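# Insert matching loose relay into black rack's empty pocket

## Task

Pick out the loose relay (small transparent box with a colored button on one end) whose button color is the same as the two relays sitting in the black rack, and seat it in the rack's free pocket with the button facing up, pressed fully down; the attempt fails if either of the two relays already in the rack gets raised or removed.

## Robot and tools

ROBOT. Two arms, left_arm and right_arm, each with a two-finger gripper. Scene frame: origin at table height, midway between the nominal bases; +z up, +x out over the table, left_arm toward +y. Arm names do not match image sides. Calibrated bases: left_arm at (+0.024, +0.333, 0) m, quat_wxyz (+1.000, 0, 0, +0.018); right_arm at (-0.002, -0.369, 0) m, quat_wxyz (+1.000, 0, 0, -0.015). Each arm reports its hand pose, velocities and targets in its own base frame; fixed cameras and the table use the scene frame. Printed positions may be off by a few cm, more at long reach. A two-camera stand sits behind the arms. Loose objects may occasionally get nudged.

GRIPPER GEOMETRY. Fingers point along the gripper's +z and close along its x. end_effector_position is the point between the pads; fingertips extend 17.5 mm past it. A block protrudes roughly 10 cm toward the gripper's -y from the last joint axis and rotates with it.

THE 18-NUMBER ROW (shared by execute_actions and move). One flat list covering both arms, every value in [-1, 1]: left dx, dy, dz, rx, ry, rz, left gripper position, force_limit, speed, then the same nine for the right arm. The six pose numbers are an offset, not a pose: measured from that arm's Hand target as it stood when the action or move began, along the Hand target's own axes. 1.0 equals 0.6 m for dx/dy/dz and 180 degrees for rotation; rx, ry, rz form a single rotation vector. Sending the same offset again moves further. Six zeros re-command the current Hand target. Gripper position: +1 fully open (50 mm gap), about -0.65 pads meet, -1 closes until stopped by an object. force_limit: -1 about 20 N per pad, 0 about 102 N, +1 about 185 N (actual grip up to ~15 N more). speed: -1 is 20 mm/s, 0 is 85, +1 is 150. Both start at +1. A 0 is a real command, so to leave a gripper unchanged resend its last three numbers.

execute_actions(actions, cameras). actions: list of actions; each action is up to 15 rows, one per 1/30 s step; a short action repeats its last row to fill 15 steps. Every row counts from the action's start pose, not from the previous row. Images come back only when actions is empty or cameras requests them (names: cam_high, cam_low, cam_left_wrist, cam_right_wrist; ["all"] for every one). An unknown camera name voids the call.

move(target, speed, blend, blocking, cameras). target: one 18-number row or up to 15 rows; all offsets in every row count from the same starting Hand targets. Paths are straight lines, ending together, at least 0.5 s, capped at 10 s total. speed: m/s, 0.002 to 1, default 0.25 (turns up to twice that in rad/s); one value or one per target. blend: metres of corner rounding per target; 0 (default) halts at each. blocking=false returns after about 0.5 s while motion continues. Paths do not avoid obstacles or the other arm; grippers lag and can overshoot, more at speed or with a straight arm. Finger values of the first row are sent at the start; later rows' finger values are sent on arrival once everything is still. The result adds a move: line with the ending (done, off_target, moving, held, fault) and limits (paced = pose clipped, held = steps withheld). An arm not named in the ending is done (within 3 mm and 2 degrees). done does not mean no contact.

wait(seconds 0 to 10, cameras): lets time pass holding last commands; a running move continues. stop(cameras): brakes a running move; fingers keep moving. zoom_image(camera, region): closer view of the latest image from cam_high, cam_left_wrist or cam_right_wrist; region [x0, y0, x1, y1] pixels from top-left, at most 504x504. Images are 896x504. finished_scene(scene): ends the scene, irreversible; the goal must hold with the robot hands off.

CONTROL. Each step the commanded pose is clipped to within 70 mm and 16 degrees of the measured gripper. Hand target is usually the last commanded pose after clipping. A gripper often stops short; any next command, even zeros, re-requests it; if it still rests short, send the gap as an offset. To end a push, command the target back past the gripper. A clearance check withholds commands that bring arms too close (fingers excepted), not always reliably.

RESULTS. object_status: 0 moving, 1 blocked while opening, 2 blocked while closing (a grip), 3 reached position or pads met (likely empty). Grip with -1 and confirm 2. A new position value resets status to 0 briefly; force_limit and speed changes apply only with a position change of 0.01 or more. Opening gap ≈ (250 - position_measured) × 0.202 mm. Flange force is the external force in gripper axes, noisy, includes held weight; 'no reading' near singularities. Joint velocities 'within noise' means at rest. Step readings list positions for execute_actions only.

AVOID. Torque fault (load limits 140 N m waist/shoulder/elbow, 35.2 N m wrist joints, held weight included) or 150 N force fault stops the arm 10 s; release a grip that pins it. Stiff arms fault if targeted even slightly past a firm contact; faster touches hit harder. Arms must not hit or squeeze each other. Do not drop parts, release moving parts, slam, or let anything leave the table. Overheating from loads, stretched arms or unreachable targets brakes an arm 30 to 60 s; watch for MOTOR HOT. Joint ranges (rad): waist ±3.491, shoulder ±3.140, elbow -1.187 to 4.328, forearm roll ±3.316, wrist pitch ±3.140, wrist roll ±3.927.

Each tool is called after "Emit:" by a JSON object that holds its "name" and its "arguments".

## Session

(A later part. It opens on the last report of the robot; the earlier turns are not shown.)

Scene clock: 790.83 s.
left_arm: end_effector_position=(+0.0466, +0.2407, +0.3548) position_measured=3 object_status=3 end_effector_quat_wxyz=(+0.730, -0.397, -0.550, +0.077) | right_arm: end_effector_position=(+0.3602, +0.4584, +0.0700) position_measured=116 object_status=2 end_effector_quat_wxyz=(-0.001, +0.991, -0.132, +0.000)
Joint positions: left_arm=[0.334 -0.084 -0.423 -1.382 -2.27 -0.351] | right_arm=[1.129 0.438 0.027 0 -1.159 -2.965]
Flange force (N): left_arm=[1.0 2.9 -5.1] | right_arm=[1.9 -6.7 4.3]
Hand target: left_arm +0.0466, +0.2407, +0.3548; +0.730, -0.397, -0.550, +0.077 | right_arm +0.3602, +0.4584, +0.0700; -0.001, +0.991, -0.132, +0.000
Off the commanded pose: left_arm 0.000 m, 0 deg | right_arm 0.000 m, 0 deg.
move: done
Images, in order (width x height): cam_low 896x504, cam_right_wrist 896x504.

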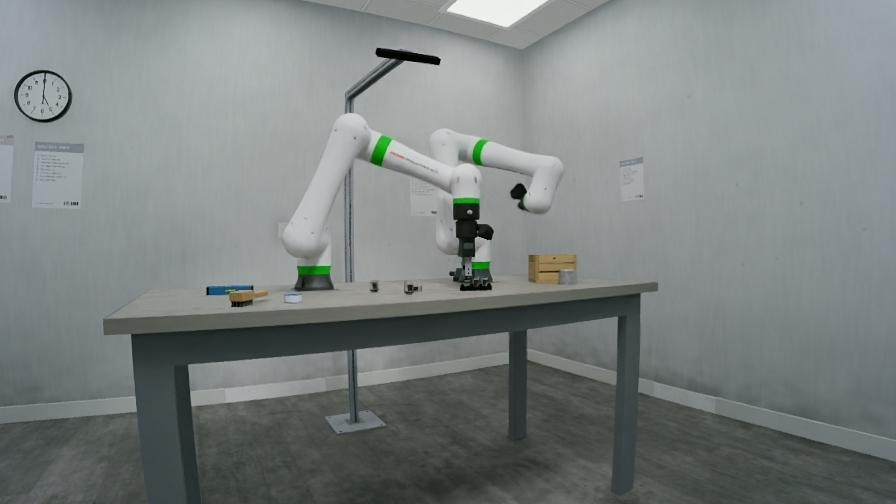

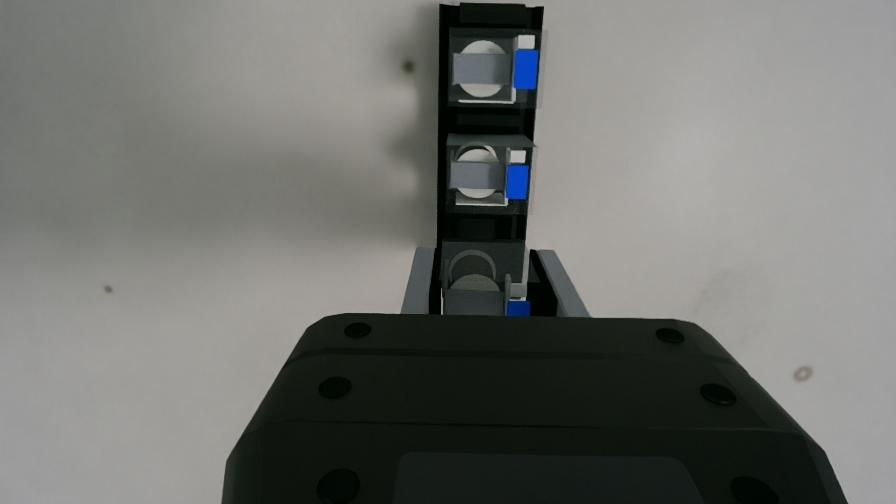

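Emit:
{"name": "move", "arguments": {"target": [0,0,0,0,0,0,1,1,1,0,0.00133,0.01667,0,0,0,-1,-0.8,-0.5], "speed": 0.05}}

Emit:
{"name": "move", "arguments": {"target": [0,0,0,0,0,0,1,1,1,0,0,0.005,0,0,0,-1,-0.8,-0.5], "speed": 0.03, "cameras": ["cam_right_wrist", "cam_low"]}}

Emit:
{"name": "zoom_image", "arguments": {"camera": "cam_low", "region": [445, 255, 505, 295]}}

Emit:
{"name": "zoom_image", "arguments": {"camera": "cam_right_wrist", "region": [400, 180, 560, 320]}}

Scene clock: 814.10 s.
left_arm: end_effector_position=(+0.0466, +0.2407, +0.3548) position_measured=3 object_status=3 end_effector_quat_wxyz=(+0.730, -0.397, -0.550, +0.077) | right_arm: end_effector_position=(+0.3600, +0.4577, +0.0600) position_measured=116 object_status=2 end_effector_quat_wxyz=(-0.001, +0.991, -0.132, +0.000)
Joint positions: left_arm=[0.334 -0.084 -0.423 -1.382 -2.27 -0.351] | right_arm=[1.129 0.446 0.014 0 -1.137 -2.965]
Flange force (N): left_arm=[0.3 2.1 -4.8] | right_arm=[1.9 -6.4 4.3]
Hand target: left_arm +0.0466, +0.2407, +0.3548; +0.730, -0.397, -0.550, +0.077 | right_arm +0.3600, +0.4577, +0.0600; -0.001, +0.991, -0.132, +0.000
Off the commanded pose: left_arm 0.000 m, 0 deg | right_arm 0.000 m, 0 deg.
move: done

Scene clock: 814.80 s.
left_arm: end_effector_position=(+0.0466, +0.2407, +0.3548) position_measured=3 object_status=3 end_effector_quat_wxyz=(+0.730, -0.397, -0.550, +0.077) | right_arm: end_effector_position=(+0.3600, +0.4577, +0.0570) position_measured=116 object_status=2 end_effector_quat_wxyz=(-0.001, +0.991, -0.132, +0.000)
Joint positions: left_arm=[0.334 -0.084 -0.423 -1.382 -2.27 -0.351] | right_arm=[1.129 0.449 0.01 0 -1.131 -2.965]
Flange force (N): left_arm=[1.1 2.9 -4.7] | right_arm=[1.9 -6.2 4.1]
Hand target: left_arm +0.0466, +0.2407, +0.3548; +0.730, -0.397, -0.550, +0.077 | right_arm +0.3600, +0.4577, +0.0570; -0.001, +0.991, -0.132, +0.000
Off the commanded pose: left_arm 0.000 m, 0 deg | right_arm 0.000 m, 0 deg.
move: done
Images, in order (width x height): cam_low 896x504, cam_right_wrist 896x504.

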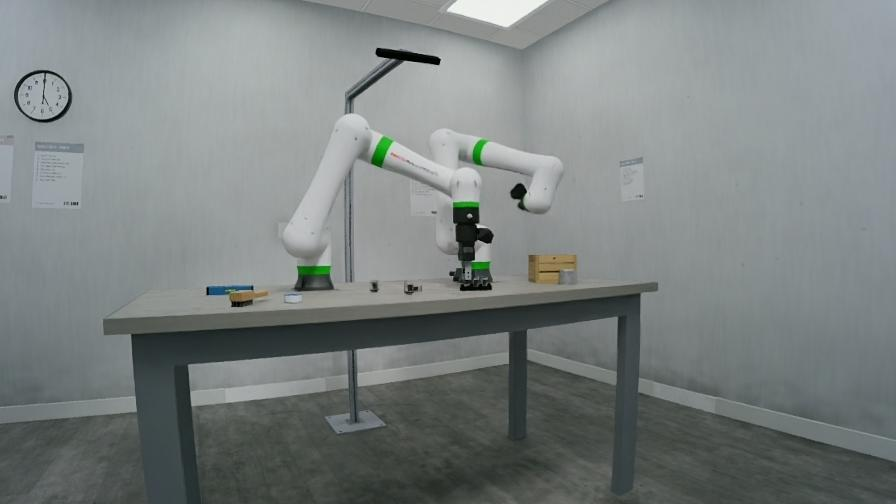

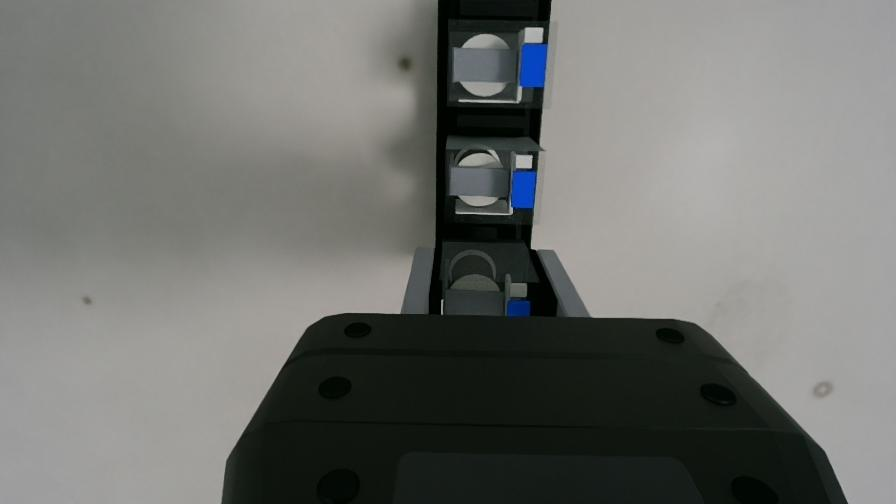

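Scaled by 8.400 from the camera's 896x504 image, which has a finer 1280x720 frame.

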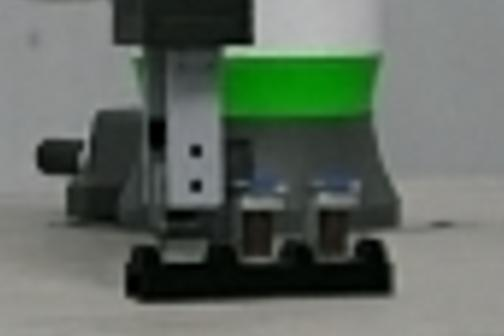

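Scaled by 3.150 from the camera's 896x504 image, which has a finer 1280x720 frame.

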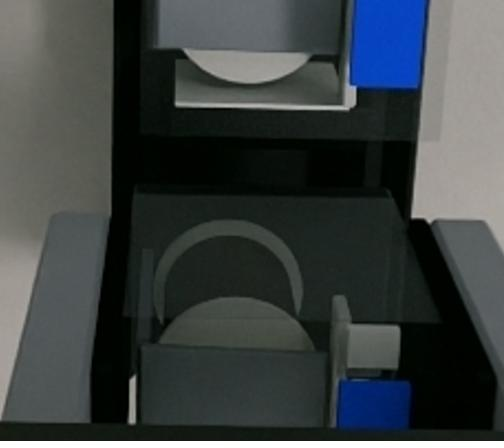

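Emit:
{"name": "move", "arguments": {"target": [0,0,0,0,0,0,1,1,1,0,0,0.005,0,0,0,-1,-0.8,-0.5], "speed": 0.02}}

Emit:
{"name": "move", "arguments": {"target": [0,0,0,0,0,0,1,1,1,0,0,0.00333,0,0,0,-1,-0.8,-0.5], "speed": 0.02}}

Scene clock: 820.80 s.
left_arm: end_effector_position=(+0.0466, +0.2407, +0.3548) position_measured=3 object_status=3 end_effector_quat_wxyz=(+0.730, -0.397, -0.550, +0.077) | right_arm: end_effector_position=(+0.3600, +0.4577, +0.0540) position_measured=116 object_status=2 end_effector_quat_wxyz=(-0.001, +0.991, -0.132, +0.000)
Joint positions: left_arm=[0.334 -0.084 -0.423 -1.382 -2.27 -0.351] | right_arm=[1.129 0.452 0.007 0 -1.125 -2.965]
Flange force (N): left_arm=[0.4 3.4 -5.0] | right_arm=[1.5 -6.3 4.3]
Hand target: left_arm +0.0466, +0.2407, +0.3548; +0.730, -0.397, -0.550, +0.077 | right_arm +0.3600, +0.4577, +0.0540; -0.001, +0.991, -0.132, +0.000
Off the commanded pose: left_arm 0.000 m, 0 deg | right_arm 0.000 m, 0 deg.
move: done

Scene clock: 821.50 s.
left_arm: end_effector_position=(+0.0466, +0.2407, +0.3548) position_measured=3 object_status=3 end_effector_quat_wxyz=(+0.730, -0.397, -0.550, +0.077) | right_arm: end_effector_position=(+0.3600, +0.4577, +0.0520) position_measured=116 object_status=2 end_effector_quat_wxyz=(-0.001, +0.991, -0.132, +0.000)
Joint positions: left_arm=[0.334 -0.084 -0.423 -1.382 -2.27 -0.351] | right_arm=[1.129 0.455 0.005 0 -1.12 -2.965]
Flange force (N): left_arm=[1.1 3.4 -5.2] | right_arm=[1.6 -6.6 4.4]
Hand target: left_arm +0.0466, +0.2407, +0.3548; +0.730, -0.397, -0.550, +0.077 | right_arm +0.3600, +0.4577, +0.0520; -0.001, +0.991, -0.132, +0.000
Off the commanded pose: left_arm 0.000 m, 0 deg | right_arm 0.000 m, 0 deg.
move: done

Emit:
{"name": "move", "arguments": {"target": [0,0,0,0,0,0,1,1,1,0,0,0.00333,0,0,0,-1,-0.8,-0.5], "speed": 0.02}}

Emit:
{"name": "move", "arguments": {"target": [0,0,0,0,0,0,1,1,1,0,0,0.0025,0,0,0,-1,-0.8,-0.5], "speed": 0.02, "cameras": ["cam_right_wrist", "cam_low"]}}

Emit:
{"name": "zoom_image", "arguments": {"camera": "cam_low", "region": [445, 255, 505, 295]}}

Emit:
{"name": "zoom_image", "arguments": {"camera": "cam_right_wrist", "region": [400, 180, 560, 320]}}

Scene clock: 828.87 s.
left_arm: end_effector_position=(+0.0466, +0.2407, +0.3548) position_measured=3 object_status=3 end_effector_quat_wxyz=(+0.730, -0.397, -0.550, +0.077) | right_arm: end_effector_position=(+0.3600, +0.4577, +0.0500) position_measured=116 object_status=2 end_effector_quat_wxyz=(-0.001, +0.991, -0.132, +0.000)
Joint positions: left_arm=[0.334 -0.084 -0.423 -1.382 -2.27 -0.351] | right_arm=[1.129 0.457 0.003 0 -1.116 -2.965]
Flange force (N): left_arm=[0.7 2.6 -4.2] | right_arm=[1.9 -6.5 4.6]
Hand target: left_arm +0.0466, +0.2407, +0.3548; +0.730, -0.397, -0.550, +0.077 | right_arm +0.3600, +0.4577, +0.0500; -0.001, +0.991, -0.132, +0.000
Off the commanded pose: left_arm 0.000 m, 0 deg | right_arm 0.000 m, 0 deg.
move: done

Scene clock: 829.57 s.
left_arm: end_effector_position=(+0.0466, +0.2407, +0.3548) position_measured=3 object_status=3 end_effector_quat_wxyz=(+0.730, -0.397, -0.550, +0.077) | right_arm: end_effector_position=(+0.3600, +0.4577, +0.0485) position_measured=116 object_status=2 end_effector_quat_wxyz=(-0.001, +0.991, -0.132, +0.000)
Joint positions: left_arm=[0.334 -0.084 -0.423 -1.382 -2.27 -0.351] | right_arm=[1.129 0.458 0.002 0 -1.113 -2.965]
Flange force (N): left_arm=[0.9 2.0 -4.4] | right_arm=[1.7 -6.7 4.7]
Hand target: left_arm +0.0466, +0.2407, +0.3548; +0.730, -0.397, -0.550, +0.077 | right_arm +0.3600, +0.4577, +0.0485; -0.001, +0.991, -0.132, +0.000
Off the commanded pose: left_arm 0.000 m, 0 deg | right_arm 0.000 m, 0 deg.
move: done
Images, in order (width x height): cam_low 896x504, cam_right_wrist 896x504.

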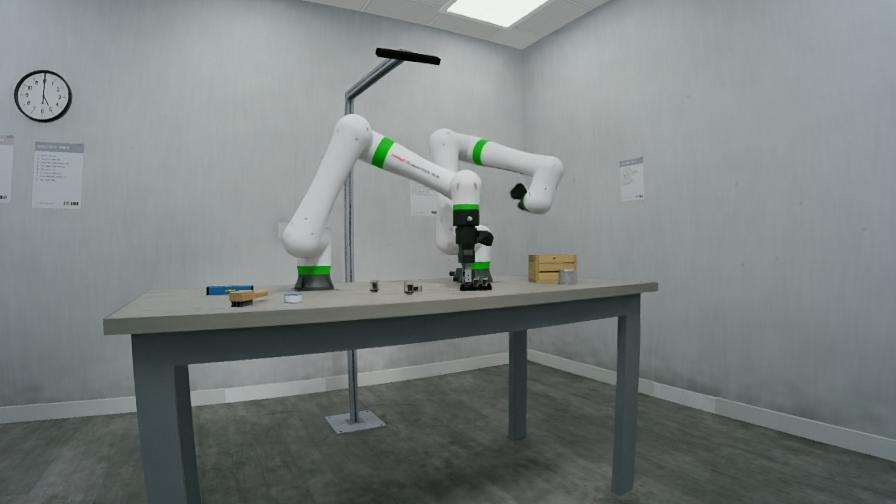

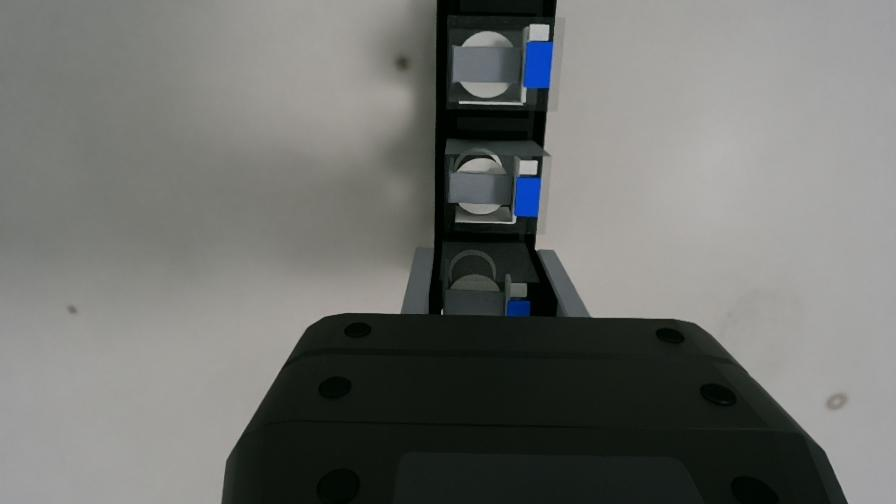

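Scaled by 8.400 from the camera's 896x504 image, which has a finer 1280x720 frame.

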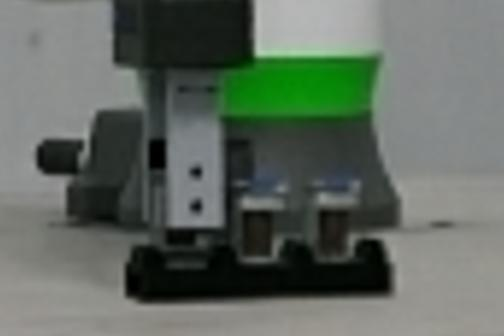

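Scaled by 3.150 from the camera's 896x504 image, which has a finer 1280x720 frame.

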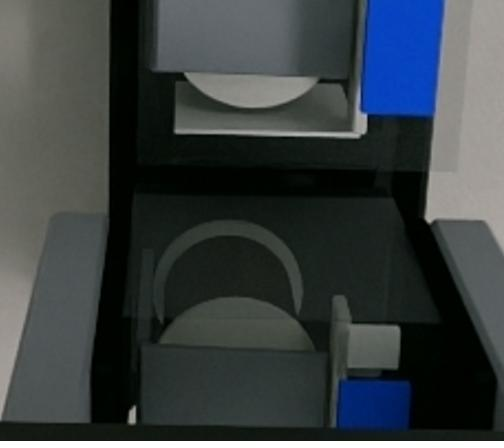

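Emit:
{"name": "move", "arguments": {"target": [0,0,0,0,0,0,1,1,1,0,0,0.00167,0,0,0,-1,-0.8,-0.5], "speed": 0.02}}

Emit:
{"name": "move", "arguments": {"target": [0,0,0,0,0,0,1,1,1,0,0,0.00167,0,0,0,-1,-0.8,-0.5], "speed": 0.02}}

Emit:
{"name": "move", "arguments": {"target": [0,0,0,0,0,0,1,1,1,0,0,0.00167,0,0,0,-1,-0.8,-0.5], "speed": 0.02}}

Scene clock: 835.80 s.
left_arm: end_effector_position=(+0.0466, +0.2407, +0.3548) position_measured=3 object_status=3 end_effector_quat_wxyz=(+0.730, -0.397, -0.550, +0.077) | right_arm: end_effector_position=(+0.3600, +0.4577, +0.0475) position_measured=116 object_status=2 end_effector_quat_wxyz=(-0.001, +0.991, -0.132, +0.000)
Joint positions: left_arm=[0.334 -0.084 -0.423 -1.382 -2.27 -0.351] | right_arm=[1.129 0.459 0.001 0 -1.111 -2.965]
Flange force (N): left_arm=[0.6 3.3 -4.5] | right_arm=[1.2 -6.1 4.8]
Hand target: left_arm +0.0466, +0.2407, +0.3548; +0.730, -0.397, -0.550, +0.077 | right_arm +0.3600, +0.4577, +0.0475; -0.001, +0.991, -0.132, +0.000
Off the commanded pose: left_arm 0.000 m, 0 deg | right_arm 0.000 m, 0 deg.
move: done

Scene clock: 836.50 s.
left_arm: end_effector_position=(+0.0466, +0.2407, +0.3548) position_measured=3 object_status=3 end_effector_quat_wxyz=(+0.730, -0.397, -0.550, +0.077) | right_arm: end_effector_position=(+0.3600, +0.4577, +0.0465) position_measured=116 object_status=2 end_effector_quat_wxyz=(-0.001, +0.991, -0.132, +0.000)
Joint positions: left_arm=[0.334 -0.084 -0.423 -1.382 -2.27 -0.351] | right_arm=[1.129 0.46 0 0 -1.109 -2.965]
Flange force (N): left_arm=[0.2 1.8 -3.8] | right_arm=[1.9 -6.7 4.5]
Hand target: left_arm +0.0466, +0.2407, +0.3548; +0.730, -0.397, -0.550, +0.077 | right_arm +0.3600, +0.4577, +0.0465; -0.001, +0.991, -0.132, +0.000
Off the commanded pose: left_arm 0.000 m, 0 deg | right_arm 0.000 m, 0 deg.
move: done

Scene clock: 837.20 s.
left_arm: end_effector_position=(+0.0466, +0.2407, +0.3548) position_measured=3 object_status=3 end_effector_quat_wxyz=(+0.730, -0.397, -0.550, +0.077) | right_arm: end_effector_position=(+0.3600, +0.4577, +0.0455) position_measured=116 object_status=2 end_effector_quat_wxyz=(-0.001, +0.991, -0.132, +0.000)
Joint positions: left_arm=[0.334 -0.084 -0.423 -1.382 -2.27 -0.351] | right_arm=[1.129 0.462 -0.001 0 -1.107 -2.965]
Flange force (N): left_arm=[0.9 1.5 -4.1] | right_arm=[2.0 -6.7 4.2]
Hand target: left_arm +0.0466, +0.2407, +0.3548; +0.730, -0.397, -0.550, +0.077 | right_arm +0.3600, +0.4577, +0.0455; -0.001, +0.991, -0.132, +0.000
Off the commanded pose: left_arm 0.000 m, 0 deg | right_arm 0.000 m, 0 deg.
move: done

Emit:
{"name": "move", "arguments": {"target": [0,0,0,0,0,0,1,1,1,0,0,0.00167,0,0,0,-1,-0.8,-0.5], "speed": 0.02}}

Emit:
{"name": "move", "arguments": {"target": [0,0,0,0,0,0,1,1,1,0,0,0.00125,0,0,0,-1,-0.8,-0.5], "speed": 0.02}}

Emit:
{"name": "move", "arguments": {"target": [0,0,0,0,0,0,1,1,1,0,0,0.00125,0,0,0,-1,-0.8,-0.5], "speed": 0.02, "cameras": ["cam_right_wrist", "cam_low"]}}

Emit:
{"name": "zoom_image", "arguments": {"camera": "cam_low", "region": [445, 255, 505, 295]}}

Emit:
{"name": "zoom_image", "arguments": {"camera": "cam_right_wrist", "region": [400, 180, 560, 320]}}

Scene clock: 845.87 s.
left_arm: end_effector_position=(+0.0466, +0.2407, +0.3548) position_measured=3 object_status=3 end_effector_quat_wxyz=(+0.730, -0.397, -0.550, +0.077) | right_arm: end_effector_position=(+0.3600, +0.4577, +0.0445) position_measured=116 object_status=2 end_effector_quat_wxyz=(-0.001, +0.991, -0.132, +0.000)
Joint positions: left_arm=[0.334 -0.084 -0.423 -1.382 -2.27 -0.351] | right_arm=[1.129 0.463 -0.002 0 -1.105 -2.965]
Flange force (N): left_arm=[0.2 3.1 -4.9] | right_arm=[1.7 -6.4 4.4]
Hand target: left_arm +0.0466, +0.2407, +0.3548; +0.730, -0.397, -0.550, +0.077 | right_arm +0.3600, +0.4577, +0.0445; -0.001, +0.991, -0.132, +0.000
Off the commanded pose: left_arm 0.000 m, 0 deg | right_arm 0.000 m, 0 deg.
move: done

Scene clock: 846.57 s.
left_arm: end_effector_position=(+0.0466, +0.2407, +0.3548) position_measured=3 object_status=3 end_effector_quat_wxyz=(+0.730, -0.397, -0.550, +0.077) | right_arm: end_effector_position=(+0.3600, +0.4577, +0.0437) position_measured=116 object_status=2 end_effector_quat_wxyz=(-0.001, +0.991, -0.132, +0.000)
Joint positions: left_arm=[0.334 -0.084 -0.423 -1.382 -2.27 -0.351] | right_arm=[1.129 0.464 -0.003 0 -1.103 -2.965]
Flange force (N): left_arm=[0.7 2.5 -4.8] | right_arm=[1.7 -6.5 4.4]
Hand target: left_arm +0.0466, +0.2407, +0.3548; +0.730, -0.397, -0.550, +0.077 | right_arm +0.3600, +0.4577, +0.0437; -0.001, +0.991, -0.132, +0.000
Off the commanded pose: left_arm 0.000 m, 0 deg | right_arm 0.000 m, 0 deg.
move: done

Scene clock: 847.27 s.
left_arm: end_effector_position=(+0.0466, +0.2407, +0.3548) position_measured=3 object_status=3 end_effector_quat_wxyz=(+0.730, -0.397, -0.550, +0.077) | right_arm: end_effector_position=(+0.3600, +0.4577, +0.0430) position_measured=116 object_status=2 end_effector_quat_wxyz=(-0.001, +0.991, -0.132, +0.000)
Joint positions: left_arm=[0.334 -0.084 -0.423 -1.382 -2.27 -0.351] | right_arm=[1.129 0.464 -0.004 0 -1.102 -2.965]
Flange force (N): left_arm=[0.8 3.1 -5.1] | right_arm=[2.0 -6.5 4.6]
Hand target: left_arm +0.0466, +0.2407, +0.3548; +0.730, -0.397, -0.550, +0.077 | right_arm +0.3600, +0.4577, +0.0430; -0.001, +0.991, -0.132, +0.000
Off the commanded pose: left_arm 0.000 m, 0 deg | right_arm 0.000 m, 0 deg.
move: done
Images, in order (width x height): cam_low 896x504, cam_right_wrist 896x504.

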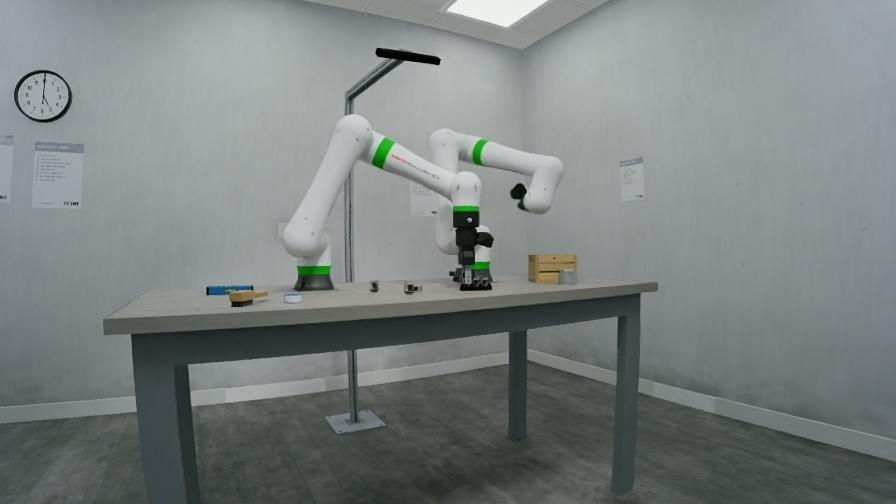

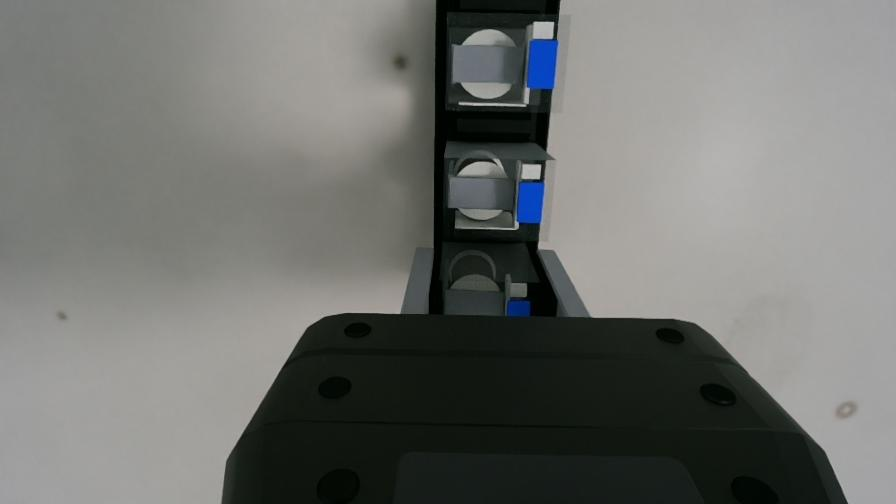

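Scaled by 8.400 from the camera's 896x504 image, which has a finer 1280x720 frame.

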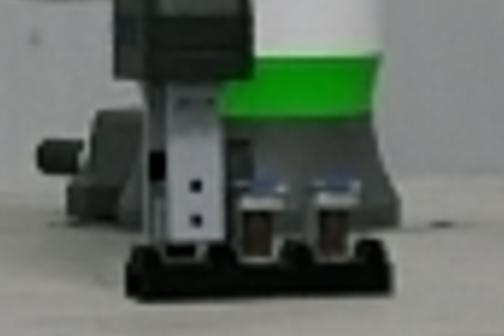

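Scaled by 3.150 from the camera's 896x504 image, which has a finer 1280x720 frame.

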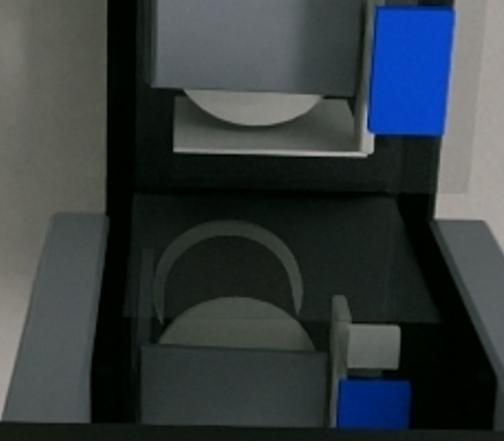

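Emit:
{"name": "move", "arguments": {"target": [0,0,0,0,0,0,1,1,1,0,0,0.00125,0,0,0,-1,-0.8,-0.5], "speed": 0.02}}

Emit:
{"name": "move", "arguments": {"target": [0,0,0,0,0,0,1,1,1,0,0,0.001,0,0,0,-1,-0.8,-0.5], "speed": 0.02}}

Emit:
{"name": "move", "arguments": {"target": [0,0,0,0,0,0,1,1,1,0,0,0.001,0,0,0,-1,-0.8,-0.5], "speed": 0.02}}

Scene clock: 854.57 s.
left_arm: end_effector_position=(+0.0466, +0.2407, +0.3548) position_measured=3 object_status=3 end_effector_quat_wxyz=(+0.730, -0.397, -0.550, +0.077) | right_arm: end_effector_position=(+0.3600, +0.4577, +0.0423) position_measured=116 object_status=2 end_effector_quat_wxyz=(-0.001, +0.991, -0.132, +0.000)
Joint positions: left_arm=[0.334 -0.084 -0.423 -1.382 -2.27 -0.351] | right_arm=[1.129 0.465 -0.005 0 -1.1 -2.965]
Flange force (N): left_arm=[0.4 1.8 -3.4] | right_arm=[1.5 -5.7 -3.3]
Hand target: left_arm +0.0466, +0.2407, +0.3548; +0.730, -0.397, -0.550, +0.077 | right_arm +0.3600, +0.4577, +0.0422; -0.001, +0.991, -0.132, +0.000
Off the commanded pose: left_arm 0.000 m, 0 deg | right_arm 0.000 m, 0 deg.
move: done

Scene clock: 855.27 s.
left_arm: end_effector_position=(+0.0466, +0.2407, +0.3548) position_measured=3 object_status=3 end_effector_quat_wxyz=(+0.730, -0.397, -0.550, +0.077) | right_arm: end_effector_position=(+0.3600, +0.4577, +0.0417) position_measured=116 object_status=2 end_effector_quat_wxyz=(-0.001, +0.991, -0.132, +0.000)
Joint positions: left_arm=[0.334 -0.084 -0.423 -1.382 -2.27 -0.351] | right_arm=[1.129 0.466 -0.005 0 -1.099 -2.965]
Flange force (N): left_arm=[0.5 3.3 -5.1] | right_arm=[-1.7 -1.9 -32.9]
Hand target: left_arm +0.0466, +0.2407, +0.3548; +0.730, -0.397, -0.550, +0.077 | right_arm +0.3600, +0.4577, +0.0416; -0.001, +0.991, -0.132, +0.000
Off the commanded pose: left_arm 0.000 m, 0 deg | right_arm 0.000 m, 0 deg.
move: done

Scene clock: 855.97 s.
left_arm: end_effector_position=(+0.0466, +0.2407, +0.3548) position_measured=3 object_status=3 end_effector_quat_wxyz=(+0.730, -0.397, -0.550, +0.077) | right_arm: end_effector_position=(+0.3600, +0.4577, +0.0410) position_measured=116 object_status=2 end_effector_quat_wxyz=(-0.001, +0.991, -0.132, +0.000)
Joint positions: left_arm=[0.334 -0.084 -0.423 -1.382 -2.27 -0.351] | right_arm=[1.129 0.467 -0.006 0 -1.097 -2.965]
Flange force (N): left_arm=[0.3 1.8 -4.5] | right_arm=[-1.2 -3.7 -33.9]
Hand target: left_arm +0.0466, +0.2407, +0.3548; +0.730, -0.397, -0.550, +0.077 | right_arm +0.3600, +0.4577, +0.0410; -0.001, +0.991, -0.132, +0.000
Off the commanded pose: left_arm 0.000 m, 0 deg | right_arm 0.000 m, 0 deg.
move: done

Emit:
{"name": "move", "arguments": {"target": [[0,0,0,0,0,0,1,1,1,0,0,0,0,0,0,1,-0.8,-0.5],[0,0,0,0,0,0,1,1,1,0,0,-0.15,0,0,0,1,-0.8,-0.5]], "speed": [0.05,0.15], "cameras": ["cam_right_wrist", "cam_low"]}}

Emit:
{"name": "zoom_image", "arguments": {"camera": "cam_low", "region": [445, 255, 505, 295]}}

Emit:
{"name": "zoom_image", "arguments": {"camera": "cam_right_wrist", "region": [400, 20, 560, 240]}}

Scene clock: 866.30 s.
left_arm: end_effector_position=(+0.0466, +0.2407, +0.3548) position_measured=3 object_status=3 end_effector_quat_wxyz=(+0.730, -0.397, -0.550, +0.077) | right_arm: end_effector_position=(+0.3600, +0.4576, +0.1310) position_measured=3 object_status=3 end_effector_quat_wxyz=(-0.001, +0.991, -0.132, +0.000)
Joint positions: left_arm=[0.334 -0.084 -0.423 -1.382 -2.27 -0.351] | right_arm=[1.129 0.385 0.104 0 -1.289 -2.965]
Flange force (N): left_arm=[0.9 1.6 -4.1] | right_arm=[1.9 -7.9 2.6]
Hand target: left_arm +0.0466, +0.2407, +0.3548; +0.730, -0.397, -0.550, +0.077 | right_arm +0.3600, +0.4576, +0.1310; -0.001, +0.991, -0.132, +0.000
Off the commanded pose: left_arm 0.000 m, 0 deg | right_arm 0.000 m, 0 deg.
move: done
Images, in order (width x height): cam_low 896x504, cam_right_wrist 896x504.

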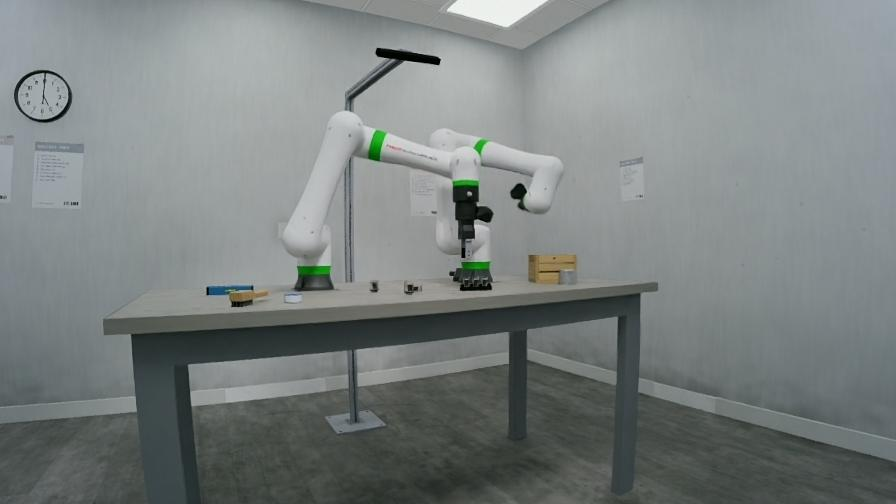

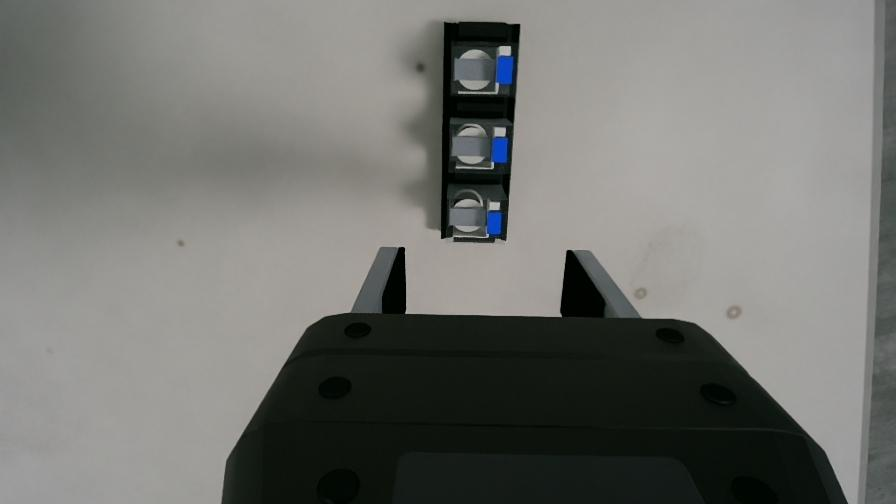

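Scaled by 8.400 from the camera's 896x504 image, which has a finer 1280x720 frame.

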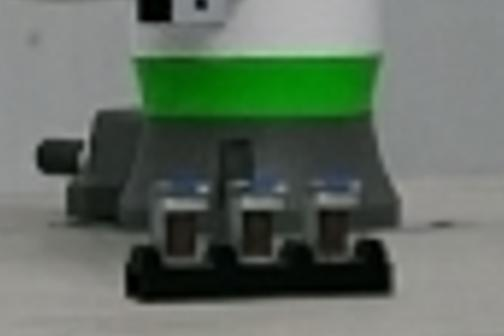

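Scaled by 2.291 from the camera's 896x504 image, which has a finer 1280x720 frame.

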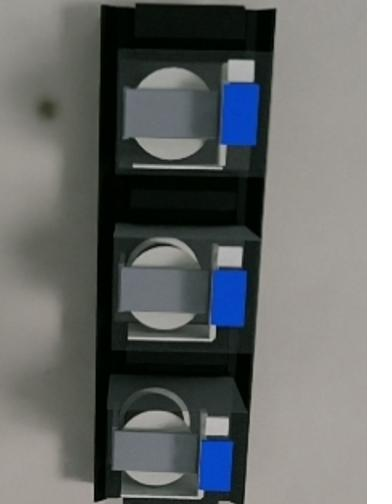

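Emit:
{"name": "move", "arguments": {"target": [[0.0272,-0.0157,-0.4815,-0.5886,0.0621,0.4435,1,1,1,-0.1448,0.4842,-0.36,0,0,0,1,1,1],[-0.3423,-0.2172,-0.8072,-0.5886,0.0621,0.4435,1,1,1,-0.1448,0.4842,-0.36,0,0,0,1,1,1]], "speed": [0.5,0.3], "blend": [0.03,0], "cameras": ["all"]}}

Emit:
{"name": "zoom_image", "arguments": {"camera": "cam_left_wrist", "region": [380, 120, 560, 300]}}

Emit:
{"name": "zoom_image", "arguments": {"camera": "cam_high", "region": [440, 190, 560, 370]}}

Scene clock: 986.27 s.
left_arm: end_effector_position=(+0.3445, -0.2000, +0.2509) position_measured=3 object_status=3 end_effector_quat_wxyz=(-0.001, +1.000, +0.000, +0.000) | right_arm: end_effector_position=(+0.2001, +0.1997, +0.3467) position_measured=3 object_status=3 end_effector_quat_wxyz=(-0.001, +0.991, -0.132, +0.000)
Joint positions: left_arm=[-0.194 -0.129 -0.19 -0.001 -1.51 -1.376] | right_arm=[1.262 -0.42 -0.18 0 -1.809 -3.097]
Flange force (N): left_arm=[2.2 3.8 -1.6] | right_arm=[-0.8 -1.9 0.8]
Hand target: left_arm +0.3445, -0.2000, +0.2509; -0.001, +1.000, +0.000, +0.000 | right_arm +0.2001, +0.1997, +0.3467; -0.001, +0.991, -0.132, +0.000
Off the commanded pose: left_arm 0.000 m, 0 deg | right_arm 0.000 m, 0 deg.
move: done

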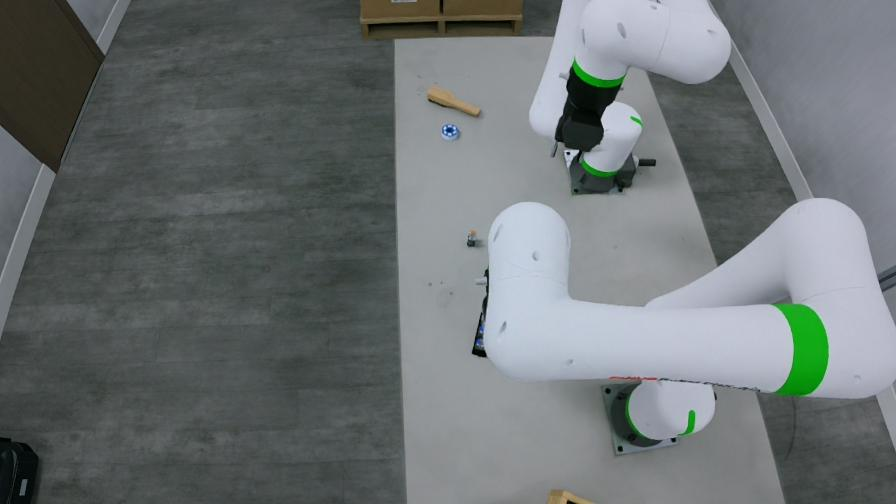

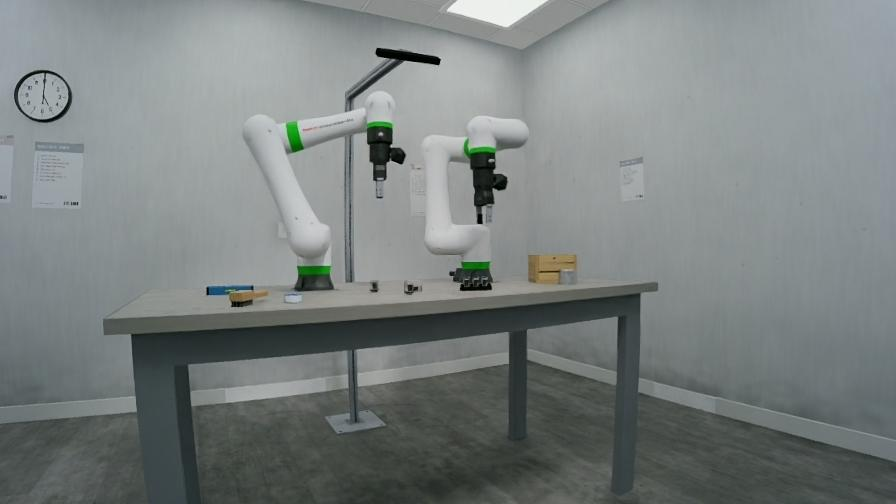

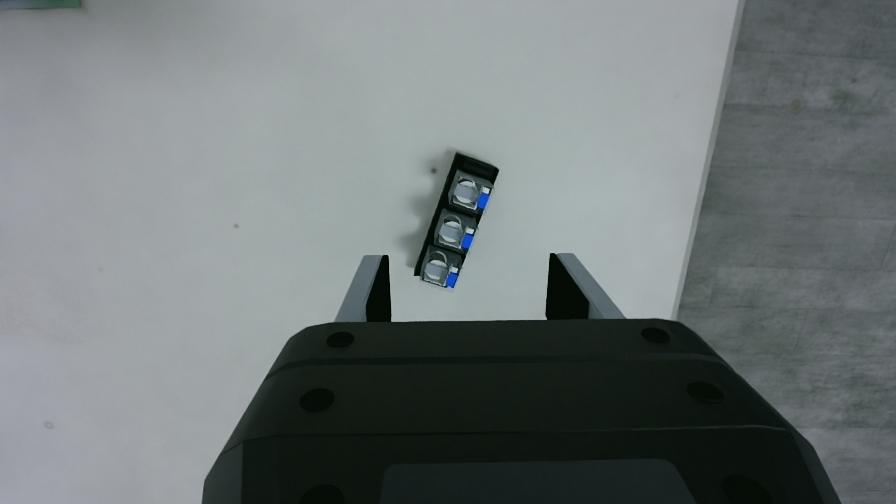

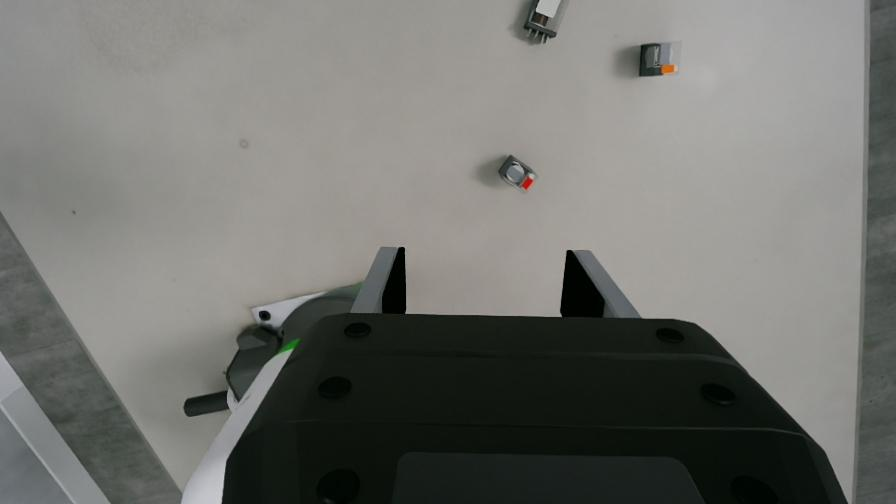

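Scaled by 2.800 from the camera's 896x504 image, which has a finer 1280x720 frame.

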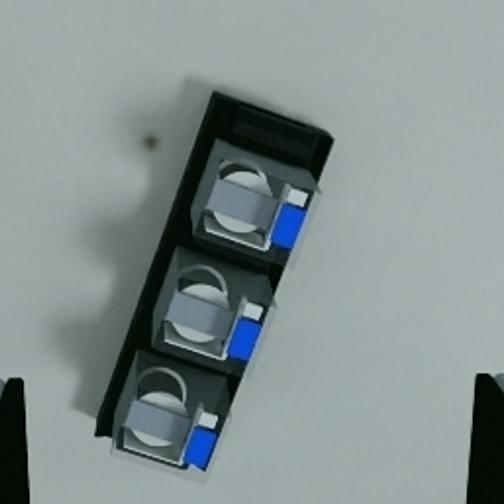

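Scaled by 2.800 from the camera's 896x504 image, which has a finer 1280x720 frame.

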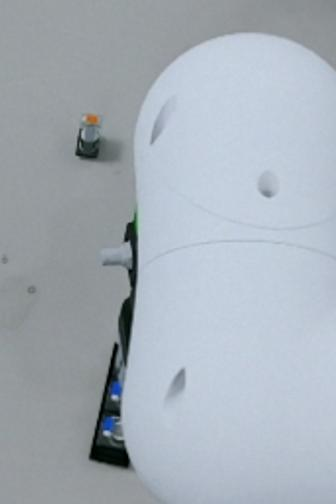

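Emit:
{"name": "move", "arguments": {"target": [0,0,-0.25,0,0,0,1,1,1,0,0,0,0,0,0,1,1,1], "speed": 0.3, "cameras": ["cam_left_wrist"]}}

Emit:
{"name": "zoom_image", "arguments": {"camera": "cam_left_wrist", "region": [400, 120, 530, 250]}}

Emit:
{"name": "zoom_image", "arguments": {"camera": "cam_left_wrist", "region": [330, 230, 610, 340]}}

Scene clock: 1007.13 s.
left_arm: end_effector_position=(+0.3444, -0.2002, +0.4008) position_measured=3 object_status=3 end_effector_quat_wxyz=(-0.001, +1.000, +0.000, +0.000) | right_arm: end_effector_position=(+0.2001, +0.1997, +0.3467) position_measured=3 object_status=3 end_effector_quat_wxyz=(-0.001, +0.991, -0.132, +0.000)
Joint positions: left_arm=[-0.195 -0.087 0.2 -0.001 -1.858 -1.376] | right_arm=[1.262 -0.42 -0.18 0 -1.809 -3.097]
Flange force (N): left_arm=[3.7 4.4 -3.4] | right_arm=[-1.1 -2.0 0.6]
Hand target: left_arm +0.3444, -0.2002, +0.4009; -0.001, +1.000, +0.000, +0.000 | right_arm +0.2001, +0.1997, +0.3467; -0.001, +0.991, -0.132, +0.000
Off the commanded pose: left_arm 0.000 m, 0 deg | right_arm 0.000 m, 0 deg.
move: done
Images, in order (width x height): cam_left_wrist 896x504.

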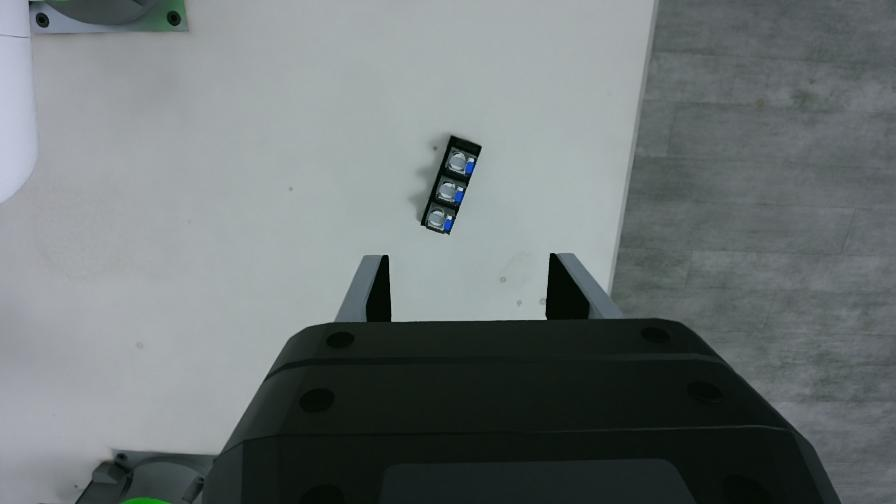

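Scaled by 3.877 from the camera's 896x504 image, which has a finer 1280x720 frame.

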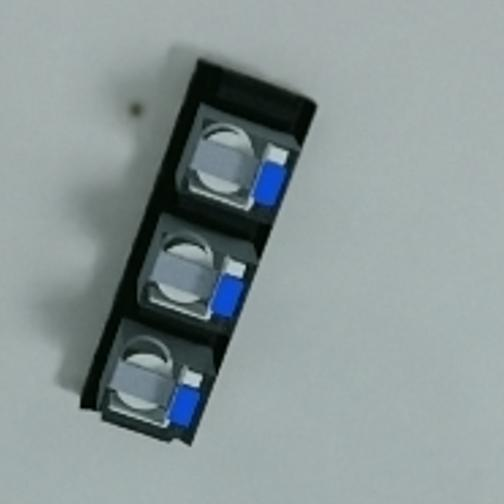

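Scaled by 1.800 from the camera's 896x504 image, which has a finer 1280x720 frame.

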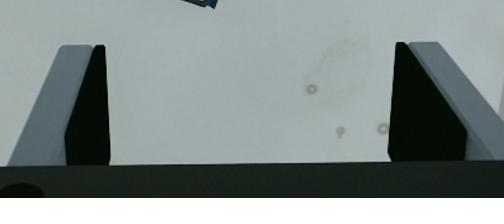

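Emit:
{"name": "move", "arguments": {"target": [0,-0.5833,0,0,0,0,1,1,1,0,0,0,0,0,0,1,1,1], "speed": 0.4, "cameras": ["cam_high"]}}

Emit:
{"name": "zoom_image", "arguments": {"camera": "cam_high", "region": [450, 200, 560, 280]}}

Emit:
{"name": "zoom_image", "arguments": {"camera": "cam_high", "region": [455, 300, 515, 370]}}

Emit:
{"name": "zoom_image", "arguments": {"camera": "cam_high", "region": [540, 130, 760, 470]}}

Scene clock: 1038.07 s.
left_arm: end_effector_position=(+0.3444, +0.1498, +0.4013) position_measured=3 object_status=3 end_effector_quat_wxyz=(-0.001, +1.000, +0.000, +0.000) | right_arm: end_effector_position=(+0.2001, +0.1997, +0.3467) position_measured=3 object_status=3 end_effector_quat_wxyz=(-0.001, +0.991, -0.132, +0.000)
Joint positions: left_arm=[0.763 -0.145 0.15 0 -1.865 -2.334] | right_arm=[1.262 -0.42 -0.18 0 -1.809 -3.097]
Flange force (N): left_arm=[5.4 -1.4 -3.5] | right_arm=[-1.4 -1.8 1.0]
Hand target: left_arm +0.3444, +0.1498, +0.4012; -0.001, +1.000, +0.000, +0.000 | right_arm +0.2001, +0.1997, +0.3467; -0.001, +0.991, -0.132, +0.000
Off the commanded pose: left_arm 0.000 m, 0 deg | right_arm 0.000 m, 0 deg.
move: done; limits=paced
Images, in order (width x height): cam_high 896x504.

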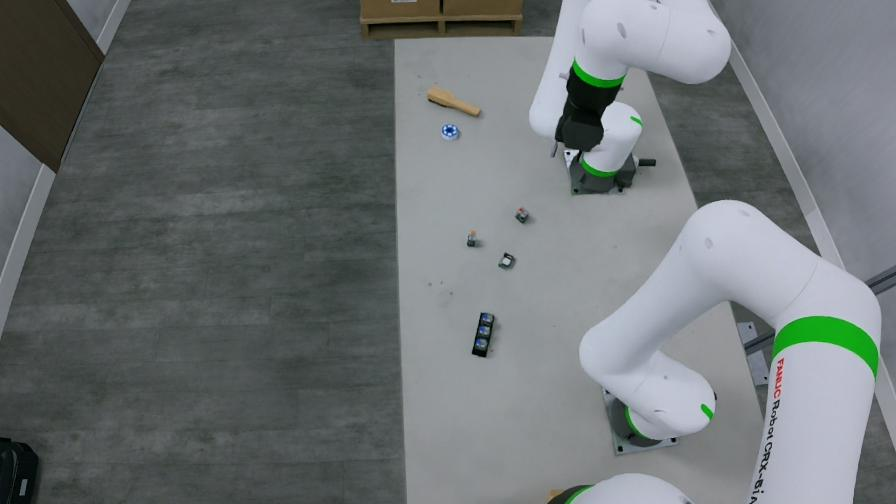

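Scaled by 4.582 from the camera's 896x504 image, which has a finer 1280x720 frame.

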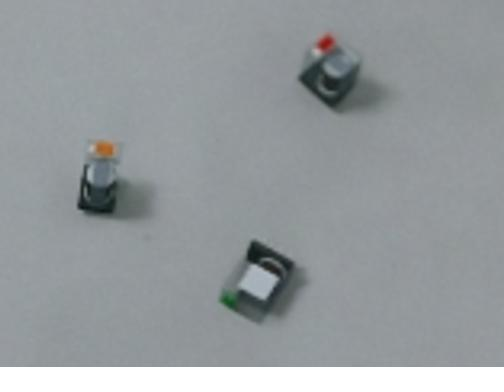

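Scaled by 7.200 from the camera's 896x504 image, which has a finer 1280x720 frame.

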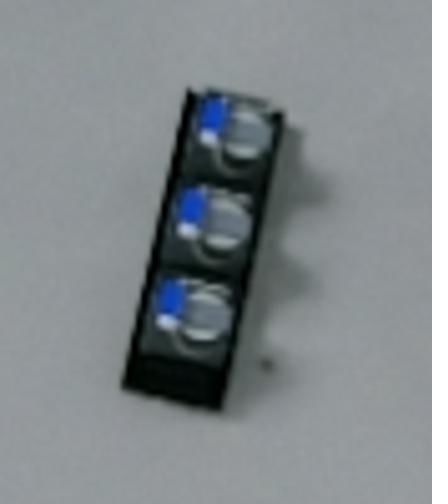

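Scaled by 1.482 from the camera's 896x504 image, which has a finer 1280x720 frame.

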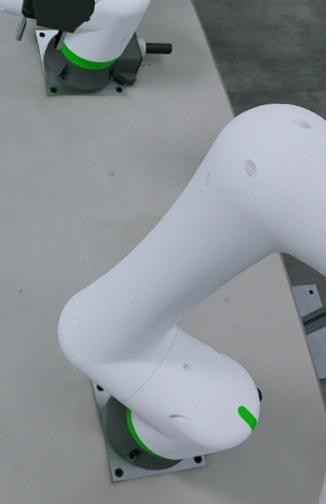

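Emit:
{"name": "finished_scene", "arguments": {"scene": 1}}

The scene is finished: the task was done.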